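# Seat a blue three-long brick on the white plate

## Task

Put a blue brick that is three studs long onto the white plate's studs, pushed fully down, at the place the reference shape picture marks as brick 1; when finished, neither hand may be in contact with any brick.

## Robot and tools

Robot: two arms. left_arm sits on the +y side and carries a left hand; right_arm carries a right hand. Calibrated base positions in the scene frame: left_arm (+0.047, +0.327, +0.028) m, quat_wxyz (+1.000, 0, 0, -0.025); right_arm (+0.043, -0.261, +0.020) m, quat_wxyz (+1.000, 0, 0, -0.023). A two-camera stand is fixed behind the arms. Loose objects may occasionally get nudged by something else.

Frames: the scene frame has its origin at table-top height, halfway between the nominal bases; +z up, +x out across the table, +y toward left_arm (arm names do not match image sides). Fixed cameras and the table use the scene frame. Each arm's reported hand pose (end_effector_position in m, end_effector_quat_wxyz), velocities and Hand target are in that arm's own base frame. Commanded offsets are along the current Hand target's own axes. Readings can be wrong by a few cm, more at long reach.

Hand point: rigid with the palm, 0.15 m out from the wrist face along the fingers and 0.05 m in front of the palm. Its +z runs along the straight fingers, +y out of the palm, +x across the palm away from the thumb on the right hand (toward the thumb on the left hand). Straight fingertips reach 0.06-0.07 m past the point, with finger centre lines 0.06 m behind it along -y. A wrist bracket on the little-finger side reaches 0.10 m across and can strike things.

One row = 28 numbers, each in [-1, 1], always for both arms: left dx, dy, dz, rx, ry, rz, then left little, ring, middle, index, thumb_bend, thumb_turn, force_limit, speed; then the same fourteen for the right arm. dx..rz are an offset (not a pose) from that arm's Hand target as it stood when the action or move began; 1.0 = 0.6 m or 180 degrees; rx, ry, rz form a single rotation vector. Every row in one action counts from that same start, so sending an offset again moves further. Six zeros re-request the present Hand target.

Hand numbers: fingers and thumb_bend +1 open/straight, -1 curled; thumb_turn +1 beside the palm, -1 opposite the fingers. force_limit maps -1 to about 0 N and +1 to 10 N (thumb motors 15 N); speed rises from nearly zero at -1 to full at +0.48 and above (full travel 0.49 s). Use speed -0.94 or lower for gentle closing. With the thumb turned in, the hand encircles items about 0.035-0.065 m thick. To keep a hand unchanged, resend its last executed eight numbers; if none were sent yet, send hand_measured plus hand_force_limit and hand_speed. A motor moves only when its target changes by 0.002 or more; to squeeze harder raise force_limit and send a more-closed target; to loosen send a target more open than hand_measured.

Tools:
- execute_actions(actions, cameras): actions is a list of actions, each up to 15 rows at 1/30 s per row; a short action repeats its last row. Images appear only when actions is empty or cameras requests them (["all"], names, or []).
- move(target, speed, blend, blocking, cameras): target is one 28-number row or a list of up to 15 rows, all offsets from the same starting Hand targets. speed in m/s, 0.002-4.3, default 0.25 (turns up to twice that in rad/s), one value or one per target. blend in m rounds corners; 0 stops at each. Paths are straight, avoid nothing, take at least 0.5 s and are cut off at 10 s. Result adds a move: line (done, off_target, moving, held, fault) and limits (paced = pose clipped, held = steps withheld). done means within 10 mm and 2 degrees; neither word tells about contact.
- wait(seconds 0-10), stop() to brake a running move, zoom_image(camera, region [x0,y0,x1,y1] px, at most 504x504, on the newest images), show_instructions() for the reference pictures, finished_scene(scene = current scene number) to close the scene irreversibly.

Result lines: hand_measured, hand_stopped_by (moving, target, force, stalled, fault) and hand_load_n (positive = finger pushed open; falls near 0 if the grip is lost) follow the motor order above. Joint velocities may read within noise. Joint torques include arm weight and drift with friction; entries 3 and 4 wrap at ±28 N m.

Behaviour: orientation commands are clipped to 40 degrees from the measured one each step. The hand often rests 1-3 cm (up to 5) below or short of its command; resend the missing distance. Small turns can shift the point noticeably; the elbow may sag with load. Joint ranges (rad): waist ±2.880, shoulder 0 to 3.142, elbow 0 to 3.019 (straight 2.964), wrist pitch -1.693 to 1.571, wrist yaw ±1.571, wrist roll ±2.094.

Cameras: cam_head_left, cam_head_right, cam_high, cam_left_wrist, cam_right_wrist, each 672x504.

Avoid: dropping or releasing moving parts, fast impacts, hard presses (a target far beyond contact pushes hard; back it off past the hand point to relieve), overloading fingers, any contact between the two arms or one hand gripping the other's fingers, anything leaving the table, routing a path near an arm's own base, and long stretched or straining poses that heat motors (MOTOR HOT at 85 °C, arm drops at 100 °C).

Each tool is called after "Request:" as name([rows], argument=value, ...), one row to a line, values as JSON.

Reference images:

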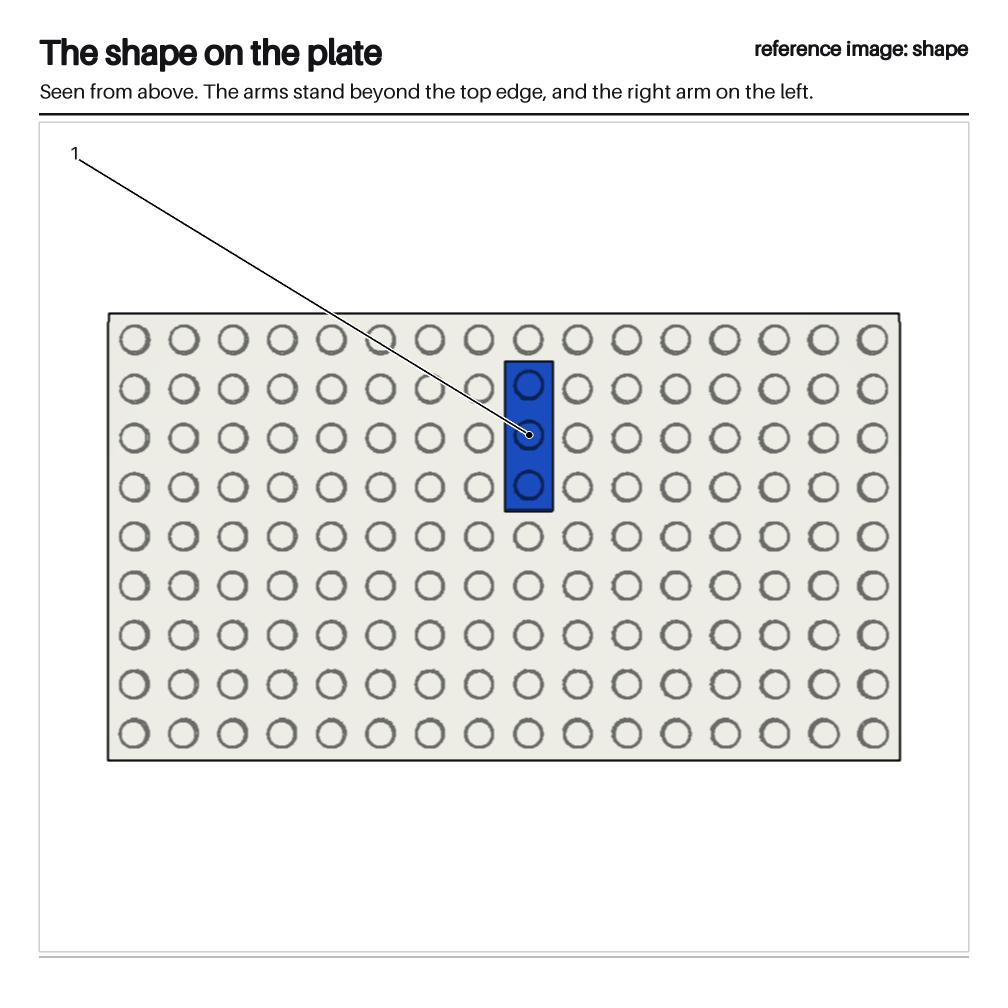

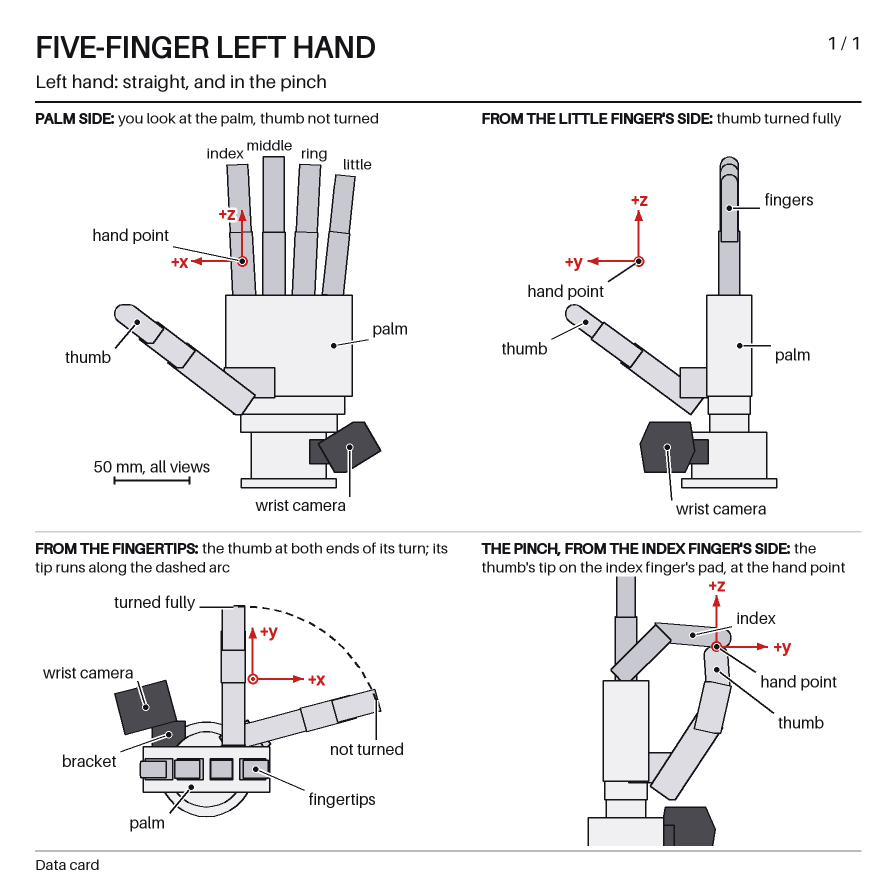

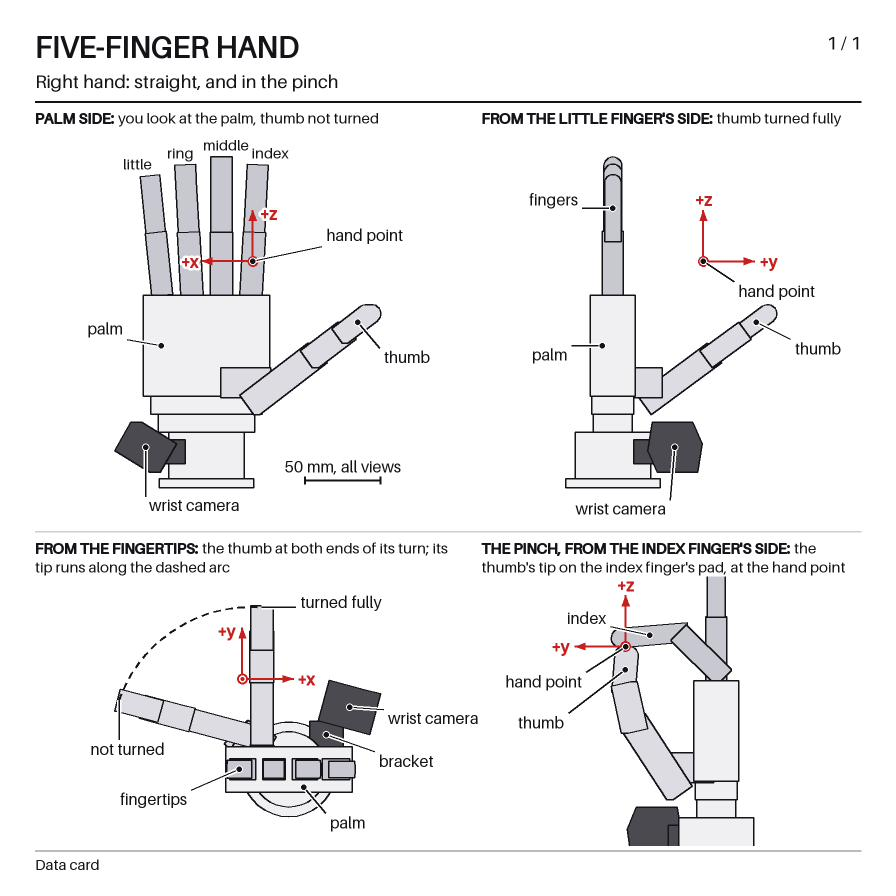

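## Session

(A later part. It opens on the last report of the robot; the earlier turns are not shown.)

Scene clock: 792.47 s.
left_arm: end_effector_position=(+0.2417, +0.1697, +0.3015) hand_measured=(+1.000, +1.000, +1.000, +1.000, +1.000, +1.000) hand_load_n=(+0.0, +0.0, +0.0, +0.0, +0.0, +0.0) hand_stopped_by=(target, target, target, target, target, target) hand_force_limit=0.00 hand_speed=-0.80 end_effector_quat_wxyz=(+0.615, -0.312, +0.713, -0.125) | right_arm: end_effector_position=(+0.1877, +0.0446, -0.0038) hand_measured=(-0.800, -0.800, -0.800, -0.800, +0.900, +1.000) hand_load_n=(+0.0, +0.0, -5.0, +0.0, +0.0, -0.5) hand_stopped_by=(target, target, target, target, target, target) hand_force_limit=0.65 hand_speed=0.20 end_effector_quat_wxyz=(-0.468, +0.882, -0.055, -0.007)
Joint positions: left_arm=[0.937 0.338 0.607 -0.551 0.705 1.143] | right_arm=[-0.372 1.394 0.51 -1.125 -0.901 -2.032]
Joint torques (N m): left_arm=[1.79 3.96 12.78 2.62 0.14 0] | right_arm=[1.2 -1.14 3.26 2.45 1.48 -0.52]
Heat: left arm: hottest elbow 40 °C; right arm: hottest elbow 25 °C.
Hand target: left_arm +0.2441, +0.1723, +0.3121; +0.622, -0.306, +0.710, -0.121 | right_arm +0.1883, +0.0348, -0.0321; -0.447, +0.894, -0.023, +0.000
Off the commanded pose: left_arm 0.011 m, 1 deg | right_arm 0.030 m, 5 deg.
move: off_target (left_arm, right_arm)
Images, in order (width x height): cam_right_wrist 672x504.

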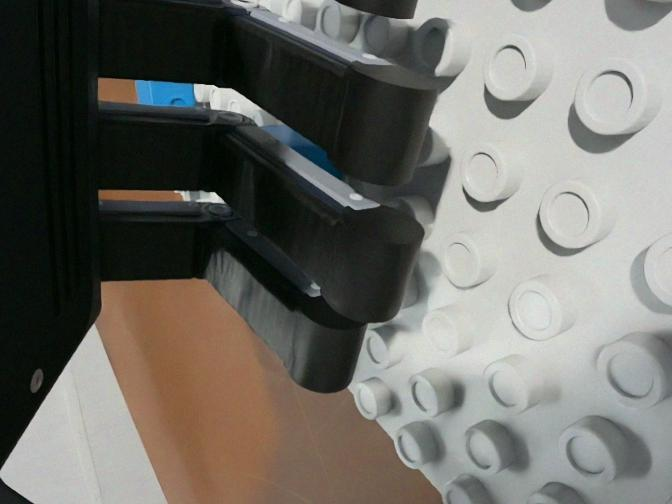

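Request:
move(target=[0,0,0,0,0,0,1,1,1,1,1,1,0,-0.8,0,0.0099,0.0036,0,0,0,-0.8,-0.8,-0.8,-0.8,0.9,1,0.65,0.2], speed=0.04)

Request:
move(target=[0,0,0,0,0,0,1,1,1,1,1,1,0,-0.8,0,0.0099,0.0036,0,0,0,-0.8,-0.8,-0.8,-0.8,0.9,1,0.65,0.2], speed=0.04)

Request:
move(target=[0,0,0,0,0,0,1,1,1,1,1,1,0,-0.8,0,0.0099,0.0036,0,0,0,-0.8,-0.8,-0.8,-0.8,0.9,1,0.65,0.2], speed=0.04)

Scene clock: 793.67 s.
left_arm: end_effector_position=(+0.2417, +0.1697, +0.3015) hand_measured=(+1.000, +1.000, +1.000, +1.000, +1.000, +1.000) hand_load_n=(+0.0, +0.0, +0.0, +0.0, +0.0, +0.0) hand_stopped_by=(target, target, target, target, target, target) hand_force_limit=0.00 hand_speed=-0.80 end_effector_quat_wxyz=(+0.615, -0.312, +0.713, -0.125) | right_arm: end_effector_position=(+0.1870, +0.0448, -0.0043) hand_measured=(-0.800, -0.800, -0.800, -0.800, +0.900, +1.000) hand_load_n=(+0.0, +0.0, -5.0, -0.5, +0.0, -0.5) hand_stopped_by=(target, target, target, target, target, target) hand_force_limit=0.65 hand_speed=0.20 end_effector_quat_wxyz=(-0.472, +0.879, -0.063, -0.009)
Joint positions: left_arm=[0.937 0.338 0.607 -0.551 0.705 1.143] | right_arm=[-0.38 1.405 0.51 -1.127 -0.908 -2.032]
Joint torques (N m): left_arm=[1.67 3.84 13.04 2.63 0.17 -0.05] | right_arm=[1.26 -0.67 3.06 2.86 1.92 -0.61]
Heat: left arm: hottest elbow 40 °C; right arm: hottest elbow 25 °C.
Hand target: left_arm +0.2441, +0.1723, +0.3121; +0.622, -0.306, +0.710, -0.121 | right_arm +0.1880, +0.0329, -0.0381; -0.447, +0.894, -0.024, +0.000
Off the commanded pose: left_arm 0.011 m, 1 deg | right_arm 0.036 m, 6 deg.
move: off_target (left_arm, right_arm)

Scene clock: 794.50 s.
left_arm: end_effector_position=(+0.2417, +0.1697, +0.3015) hand_measured=(+1.000, +1.000, +1.000, +1.000, +1.000, +1.000) hand_load_n=(+0.0, +0.0, +0.0, +0.0, +0.0, +0.0) hand_stopped_by=(target, target, target, target, target, target) hand_force_limit=0.00 hand_speed=-0.80 end_effector_quat_wxyz=(+0.615, -0.312, +0.713, -0.125) | right_arm: end_effector_position=(+0.1862, +0.0449, -0.0052) hand_measured=(-0.800, -0.800, -0.800, -0.800, +0.900, +1.000) hand_load_n=(+0.0, +0.0, -5.0, -0.5, +0.0, -0.5) hand_stopped_by=(target, target, target, target, target, target) hand_force_limit=0.65 hand_speed=0.20 end_effector_quat_wxyz=(-0.476, +0.877, -0.069, -0.011)
Joint positions: left_arm=[0.937 0.338 0.607 -0.551 0.705 1.143] | right_arm=[-0.387 1.416 0.51 -1.128 -0.913 -2.032]
Joint torques (N m): left_arm=[1.79 2.14 12.79 2.45 0.13 -0.02] | right_arm=[1.08 -0.21 2.97 3.41 2.28 -0.68]
Heat: left arm: hottest elbow 40 °C; right arm: hottest elbow 25 °C.
Hand target: left_arm +0.2441, +0.1723, +0.3121; +0.622, -0.306, +0.710, -0.121 | right_arm +0.1878, +0.0311, -0.0442; -0.447, +0.894, -0.023, +0.000
Off the commanded pose: left_arm 0.011 m, 1 deg | right_arm 0.041 m, 7 deg.
joint sent to its limit (right arm) — joint 6 (wrist roll), lower limit. The joint targets are off in position, not in orientation.
move: off_target (left_arm, right_arm)

Scene clock: 795.37 s.
left_arm: end_effector_position=(+0.2417, +0.1697, +0.3015) hand_measured=(+1.000, +1.000, +1.000, +1.000, +1.000, +1.000) hand_load_n=(+0.0, +0.0, +0.0, +0.0, +0.0, +0.0) hand_stopped_by=(target, target, target, target, target, target) hand_force_limit=0.00 hand_speed=-0.80 end_effector_quat_wxyz=(+0.615, -0.312, +0.713, -0.125) | right_arm: end_effector_position=(+0.1856, +0.0450, -0.0056) hand_measured=(-0.800, -0.800, -0.800, -0.800, +0.900, +1.000) hand_load_n=(+0.0, +0.0, -4.5, +0.0, +0.0, -0.5) hand_stopped_by=(target, target, target, target, target, target) hand_force_limit=0.65 hand_speed=0.20 end_effector_quat_wxyz=(-0.478, +0.875, -0.074, -0.013)
Joint positions: left_arm=[0.937 0.338 0.607 -0.551 0.705 1.143] | right_arm=[-0.392 1.423 0.51 -1.129 -0.916 -2.029]
Joint torques (N m): left_arm=[2.14 2.73 12.78 2.63 0.1 0.02] | right_arm=[1.38 -0.03 2.69 3.95 2.65 -0.72]
Heat: left arm: hottest elbow 40 °C; right arm: hottest elbow 25 °C.
Hand target: left_arm +0.2441, +0.1723, +0.3121; +0.622, -0.306, +0.710, -0.121 | right_arm +0.1876, +0.0292, -0.0502; -0.447, +0.894, -0.023, +0.000
Off the commanded pose: left_arm 0.011 m, 1 deg | right_arm 0.047 m, 7 deg.
joint sent to its limit (right arm) — joint 6 (wrist roll), lower limit. The joint targets are off in position, not in orientation.
move: off_target (left_arm, right_arm)

Request:
move([
  [0,0,0,0,0,0,1,1,1,1,1,1,0,-0.8,0.0064,-0.1643,-0.1011,0,0.0137,-0.0175,-0.8,-0.8,-0.8,-0.8,0.9,1,0.65,0.2],
  [0,0,0,0,0,0,1,1,1,1,1,1,0,-0.8,0.0123,-0.1498,-0.1656,0,0.0137,-0.0175,-0.8,-0.8,-0.8,-0.8,0.9,1,0.65,0.2],
  [0,0,0,0,0,0,1,1,1,1,1,1,0,-0.8,0.0123,-0.1498,-0.1656,0,0.0137,-0.0175,0.9,0.9,0.9,0.9,0.9,1,0.65,0.2],
], speed=0.08, cameras=["cam_right_wrist"])

Request:
zoom_image(camera="cam_right_wrist", region=[345, 60, 515, 230])

Scene clock: 799.63 s.
left_arm: end_effector_position=(+0.2417, +0.1697, +0.3015) hand_measured=(+1.000, +1.000, +1.000, +1.000, +1.000, +1.000) hand_load_n=(+0.0, +0.0, +0.0, +0.0, +0.0, +0.0) hand_stopped_by=(target, target, target, target, target, target) hand_force_limit=0.00 hand_speed=-0.80 end_effector_quat_wxyz=(+0.615, -0.312, +0.713, -0.125) | right_arm: end_effector_position=(+0.1829, +0.0132, +0.0698) hand_measured=(+0.900, +0.900, +0.900, +0.900, +0.900, +1.000) hand_load_n=(+0.0, +0.0, +0.0, +0.0, -0.5, +0.0) hand_stopped_by=(target, target, target, target, target, target) hand_force_limit=0.65 hand_speed=0.20 end_effector_quat_wxyz=(-0.422, +0.906, -0.041, +0.009)
Joint positions: left_arm=[0.937 0.338 0.607 -0.551 0.705 1.143] | right_arm=[-0.444 1.158 0.617 -1.442 -0.792 -2.098]
Joint torques (N m): left_arm=[2.02 3.43 12.71 2.69 0.13 -0.07] | right_arm=[0.62 -4.42 9.28 -0.98 -0.53 -0.01]
Heat: left arm: hottest elbow 40 °C; right arm: hottest elbow 25 °C.
Hand target: left_arm +0.2441, +0.1723, +0.3121; +0.622, -0.306, +0.710, -0.121 | right_arm +0.1968, +0.0033, +0.0811; -0.447, +0.894, -0.008, +0.031
Off the commanded pose: left_arm 0.011 m, 1 deg | right_arm 0.020 m, 5 deg.
joint sent to its limit (right arm) — joint 6 (wrist roll), lower limit. The joint targets are off in orientation, not in position.
move: off_target (left_arm, right_arm); target 3's new numbers were sent with right_arm's hand 0.020 m and 5 deg from that target
Images, in order (width x height): cam_right_wrist 672x504.

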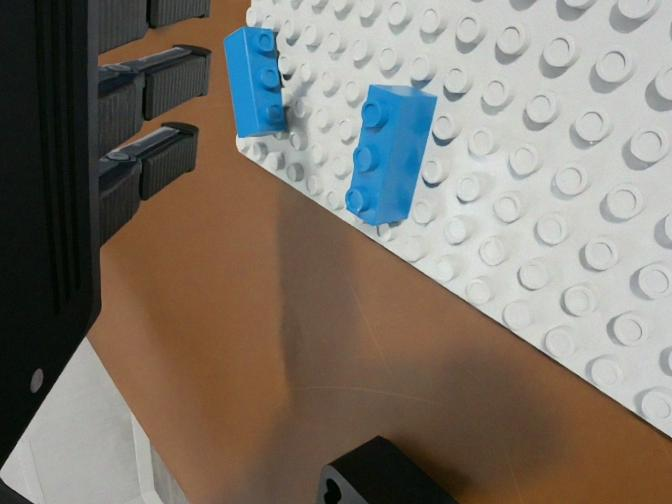

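Scaled by 2.965 from the camera's 672x504 image, which has a finer 960x720 frame.

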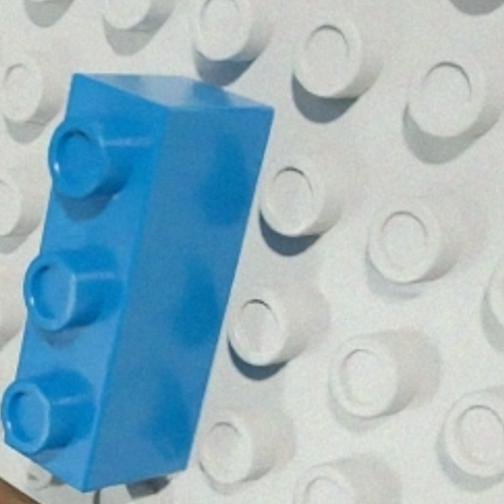

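Request:
move([
  [0,0,0,0,0,0,1,1,1,1,1,1,0,-0.8,-0.0239,0.0250,0.0981,0,-0.0068,0.0087,-0.8,-0.8,-0.8,-0.8,0.9,1,0.65,0.2],
  [0,0,0,0,0,0,1,1,1,1,1,1,0,-0.8,-0.0307,0.0590,0.1275,0,-0.0068,0.0087,-0.8,-0.8,-0.8,-0.8,0.9,1,0.65,0.2],
], speed=0.08)

Scene clock: 802.97 s.
left_arm: end_effector_position=(+0.2417, +0.1697, +0.3015) hand_measured=(+1.000, +1.000, +1.000, +1.000, +1.000, +1.000) hand_load_n=(+0.0, +0.0, +0.0, +0.0, +0.0, +0.0) hand_stopped_by=(target, target, target, target, target, target) hand_force_limit=0.00 hand_speed=-0.80 end_effector_quat_wxyz=(+0.615, -0.312, +0.713, -0.125) | right_arm: end_effector_position=(+0.1841, +0.0416, +0.0077) hand_measured=(-0.800, -0.800, -0.800, -0.800, +0.900, +1.000) hand_load_n=(+0.0, +0.0, +0.0, +0.0, +0.0, -0.5) hand_stopped_by=(target, target, target, target, target, target) hand_force_limit=0.65 hand_speed=0.20 end_effector_quat_wxyz=(-0.446, +0.895, -0.016, +0.019)
Joint positions: left_arm=[0.937 0.338 0.607 -0.551 0.705 1.143] | right_arm=[-0.361 1.279 0.492 -1.157 -0.868 -2.072]
Joint torques (N m): left_arm=[1.26 3.72 13.07 2.66 0.14 -0.01] | right_arm=[2.32 -3.78 5.01 -0.16 -0.71 0.14]
Heat: left arm: hottest elbow 40 °C; right arm: hottest elbow 26 °C.
Hand target: left_arm +0.2441, +0.1723, +0.3121; +0.622, -0.306, +0.710, -0.121 | right_arm +0.1837, +0.0438, +0.0061; -0.447, +0.894, -0.016, +0.016
Off the commanded pose: left_arm 0.011 m, 1 deg | right_arm 0.003 m, 0 deg.
move: off_target (left_arm)

Request:
move(target=[0,0,0,0,0,0,1,1,1,1,1,1,0,-0.8,-0.0042,0.0807,0.0375,0,0,0,-0.8,-0.8,-0.8,-0.8,0.9,1,0.65,0.2], speed=0.05)

Scene clock: 807.73 s.
left_arm: end_effector_position=(+0.2417, +0.1697, +0.3015) hand_measured=(+1.000, +1.000, +1.000, +1.000, +1.000, +1.000) hand_load_n=(+0.0, +0.0, +0.0, +0.0, +0.0, +0.0) hand_stopped_by=(target, target, target, target, target, target) hand_force_limit=0.00 hand_speed=-0.80 end_effector_quat_wxyz=(+0.615, -0.312, +0.713, -0.125) | right_arm: end_effector_position=(+0.1797, +0.0427, -0.0057) hand_measured=(-0.800, -0.800, -0.800, -0.800, +0.900, +1.000) hand_load_n=(+0.0, +0.0, -2.0, -3.0, +0.0, +0.0) hand_stopped_by=(target, target, target, target, target, target) hand_force_limit=0.65 hand_speed=0.20 end_effector_quat_wxyz=(-0.468, +0.881, -0.066, +0.000)
Joint positions: left_arm=[0.937 0.338 0.607 -0.551 0.705 1.143] | right_arm=[-0.402 1.374 0.483 -1.12 -0.9 -2.039]
Joint torques (N m): left_arm=[2.2 3.72 13.07 2.55 0.15 -0.04] | right_arm=[1.96 -0.03 2.15 4.14 1.77 -0.62]
Heat: left arm: hottest elbow 40 °C; right arm: hottest elbow 26 °C.
Hand target: left_arm +0.2441, +0.1723, +0.3121; +0.622, -0.306, +0.710, -0.121 | right_arm +0.1815, +0.0328, -0.0462; -0.447, +0.894, -0.016, +0.016
Off the commanded pose: left_arm 0.011 m, 1 deg | right_arm 0.042 m, 7 deg.
joint sent to its limit (right arm) — joint 6 (wrist roll), lower limit. The joint targets are off in position, not in orientation.
move: off_target (left_arm, right_arm)

Request:
move([
  [0,0,0,0,0,0,1,1,1,1,1,1,0,-0.8,0.0074,-0.1645,-0.1007,0,0,0,-0.8,-0.8,-0.8,-0.8,0.9,1,0.65,0.2],
  [0,0,0,0,0,0,1,1,1,1,1,1,0,-0.8,0.0128,-0.1500,-0.1650,0,0,0,0.9,0.9,0.9,0.9,0.9,1,0.65,0.2],
], speed=0.12, cameras=["cam_right_wrist"])

Scene clock: 811.40 s.
left_arm: end_effector_position=(+0.2417, +0.1697, +0.3015) hand_measured=(+1.000, +1.000, +1.000, +1.000, +1.000, +1.000) hand_load_n=(+0.0, +0.0, +0.5, +0.0, +0.0, -0.5) hand_stopped_by=(target, target, target, target, target, target) hand_force_limit=0.00 hand_speed=-0.80 end_effector_quat_wxyz=(+0.615, -0.312, +0.713, -0.125) | right_arm: end_effector_position=(+0.1728, +0.0167, +0.0749) hand_measured=(+0.900, +0.900, +0.900, +0.900, +0.900, +1.000) hand_load_n=(+0.0, +0.0, +0.0, +0.0, +0.0, -0.5) hand_stopped_by=(target, target, target, target, target, target) hand_force_limit=0.65 hand_speed=0.20 end_effector_quat_wxyz=(-0.424, +0.905, -0.045, -0.004)
Joint positions: left_arm=[0.937 0.338 0.607 -0.551 0.705 1.143] | right_arm=[-0.442 1.141 0.613 -1.482 -0.785 -2.098]
Joint torques (N m): left_arm=[2.08 2.96 12.74 2.62 0.1 0.11] | right_arm=[0.67 -3.9 9.26 -1.01 -0.52 0]
Heat: left arm: hottest elbow 40 °C; right arm: hottest elbow 26 °C.
Hand target: left_arm +0.2441, +0.1723, +0.3121; +0.622, -0.306, +0.710, -0.121 | right_arm +0.1862, +0.0074, +0.0853; -0.447, +0.894, -0.016, +0.016
Off the commanded pose: left_arm 0.011 m, 1 deg | right_arm 0.019 m, 5 deg.
joint sent to its limit (right arm) — joint 6 (wrist roll), lower limit. The joint targets are off in orientation, not in position.
move: off_target (left_arm, right_arm); target 2's new numbers were sent with right_arm's hand 0.019 m and 5 deg from that target
Images, in order (width x height): cam_right_wrist 672x504.

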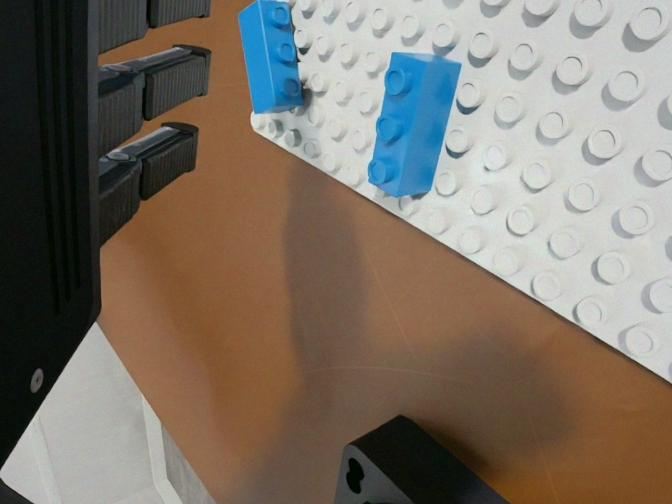

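Request:
zoom_image(camera="cam_right_wrist", region=[345, 40, 515, 220])

Scaled by 2.800 from the camera's 672x504 image, which has a finer 960x720 frame.

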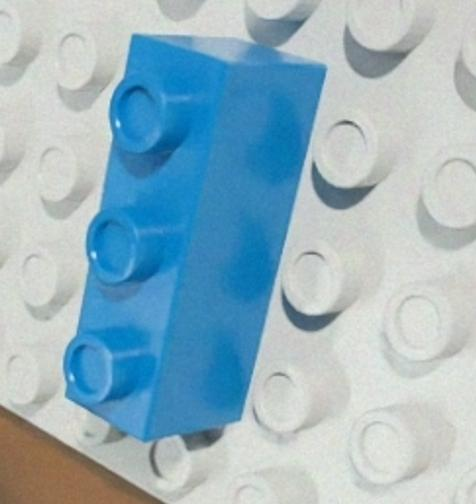

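Request:
move(target=[0,0,0,0,0,0,1,1,1,1,1,1,0,-0.8,0.0169,0.0098,0.0011,0,0,0,0.9,0.9,0.9,0.9,0.9,1,0.65,0.2], speed=0.05, cameras=["cam_right_wrist"])

Request:
zoom_image(camera="cam_right_wrist", region=[345, 60, 515, 230])

Scene clock: 813.50 s.
left_arm: end_effector_position=(+0.2417, +0.1697, +0.3015) hand_measured=(+1.000, +1.000, +1.000, +1.000, +1.000, +1.000) hand_load_n=(+0.0, +0.0, +0.0, +0.0, +0.0, +0.0) hand_stopped_by=(target, target, target, target, target, target) hand_force_limit=0.00 hand_speed=-0.80 end_effector_quat_wxyz=(+0.615, -0.312, +0.713, -0.125) | right_arm: end_effector_position=(+0.1788, +0.0138, +0.0735) hand_measured=(+0.900, +0.900, +0.900, +0.900, +0.900, +1.000) hand_load_n=(+0.0, +0.0, +0.0, +0.0, +0.0, -0.5) hand_stopped_by=(target, target, target, target, target, target) hand_force_limit=0.65 hand_speed=0.20 end_effector_quat_wxyz=(-0.426, +0.904, -0.047, -0.008)
Joint positions: left_arm=[0.937 0.338 0.607 -0.551 0.705 1.143] | right_arm=[-0.442 1.173 0.629 -1.475 -0.785 -2.098]
Joint torques (N m): left_arm=[1.85 2.9 12.75 2.44 0.11 -0.05] | right_arm=[0.91 -3.49 9.14 -0.39 -0.67 -0.02]
Heat: left arm: hottest elbow 40 °C; right arm: hottest elbow 26 °C.
Hand target: left_arm +0.2441, +0.1723, +0.3121; +0.622, -0.306, +0.710, -0.121 | right_arm +0.1963, +0.0040, +0.0803; -0.447, +0.894, -0.016, +0.016
Off the commanded pose: left_arm 0.011 m, 1 deg | right_arm 0.021 m, 5 deg.
joint sent to its limit (right arm) — joint 6 (wrist roll), lower limit. The joint targets are off in orientation, not in position.
move: off_target (left_arm, right_arm)
Images, in order (width x height): cam_right_wrist 672x504.

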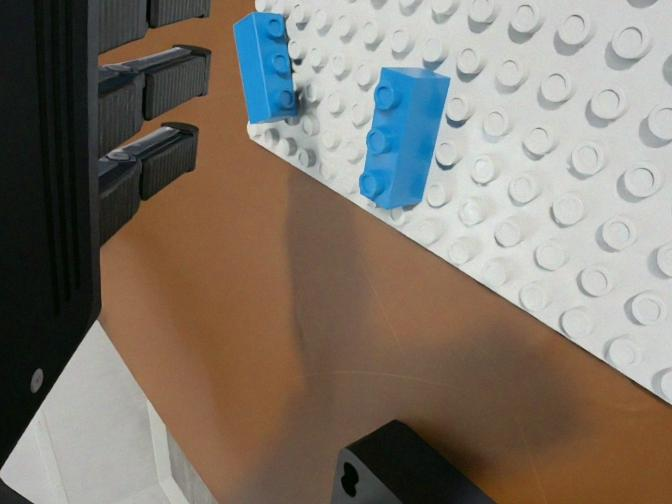

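Scaled by 2.965 from the camera's 672x504 image, which has a finer 960x720 frame.

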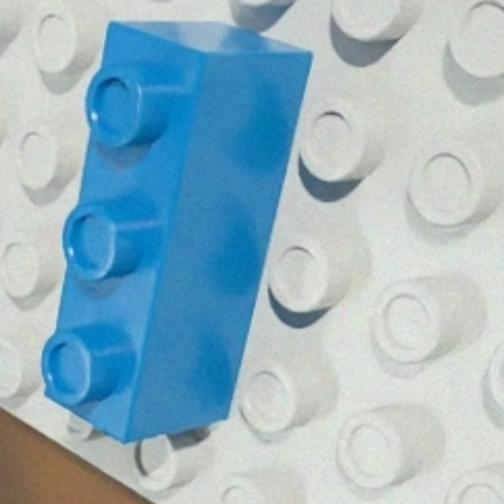

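Request:
finished_scene(scene=1)

The scene is finished: the task was done.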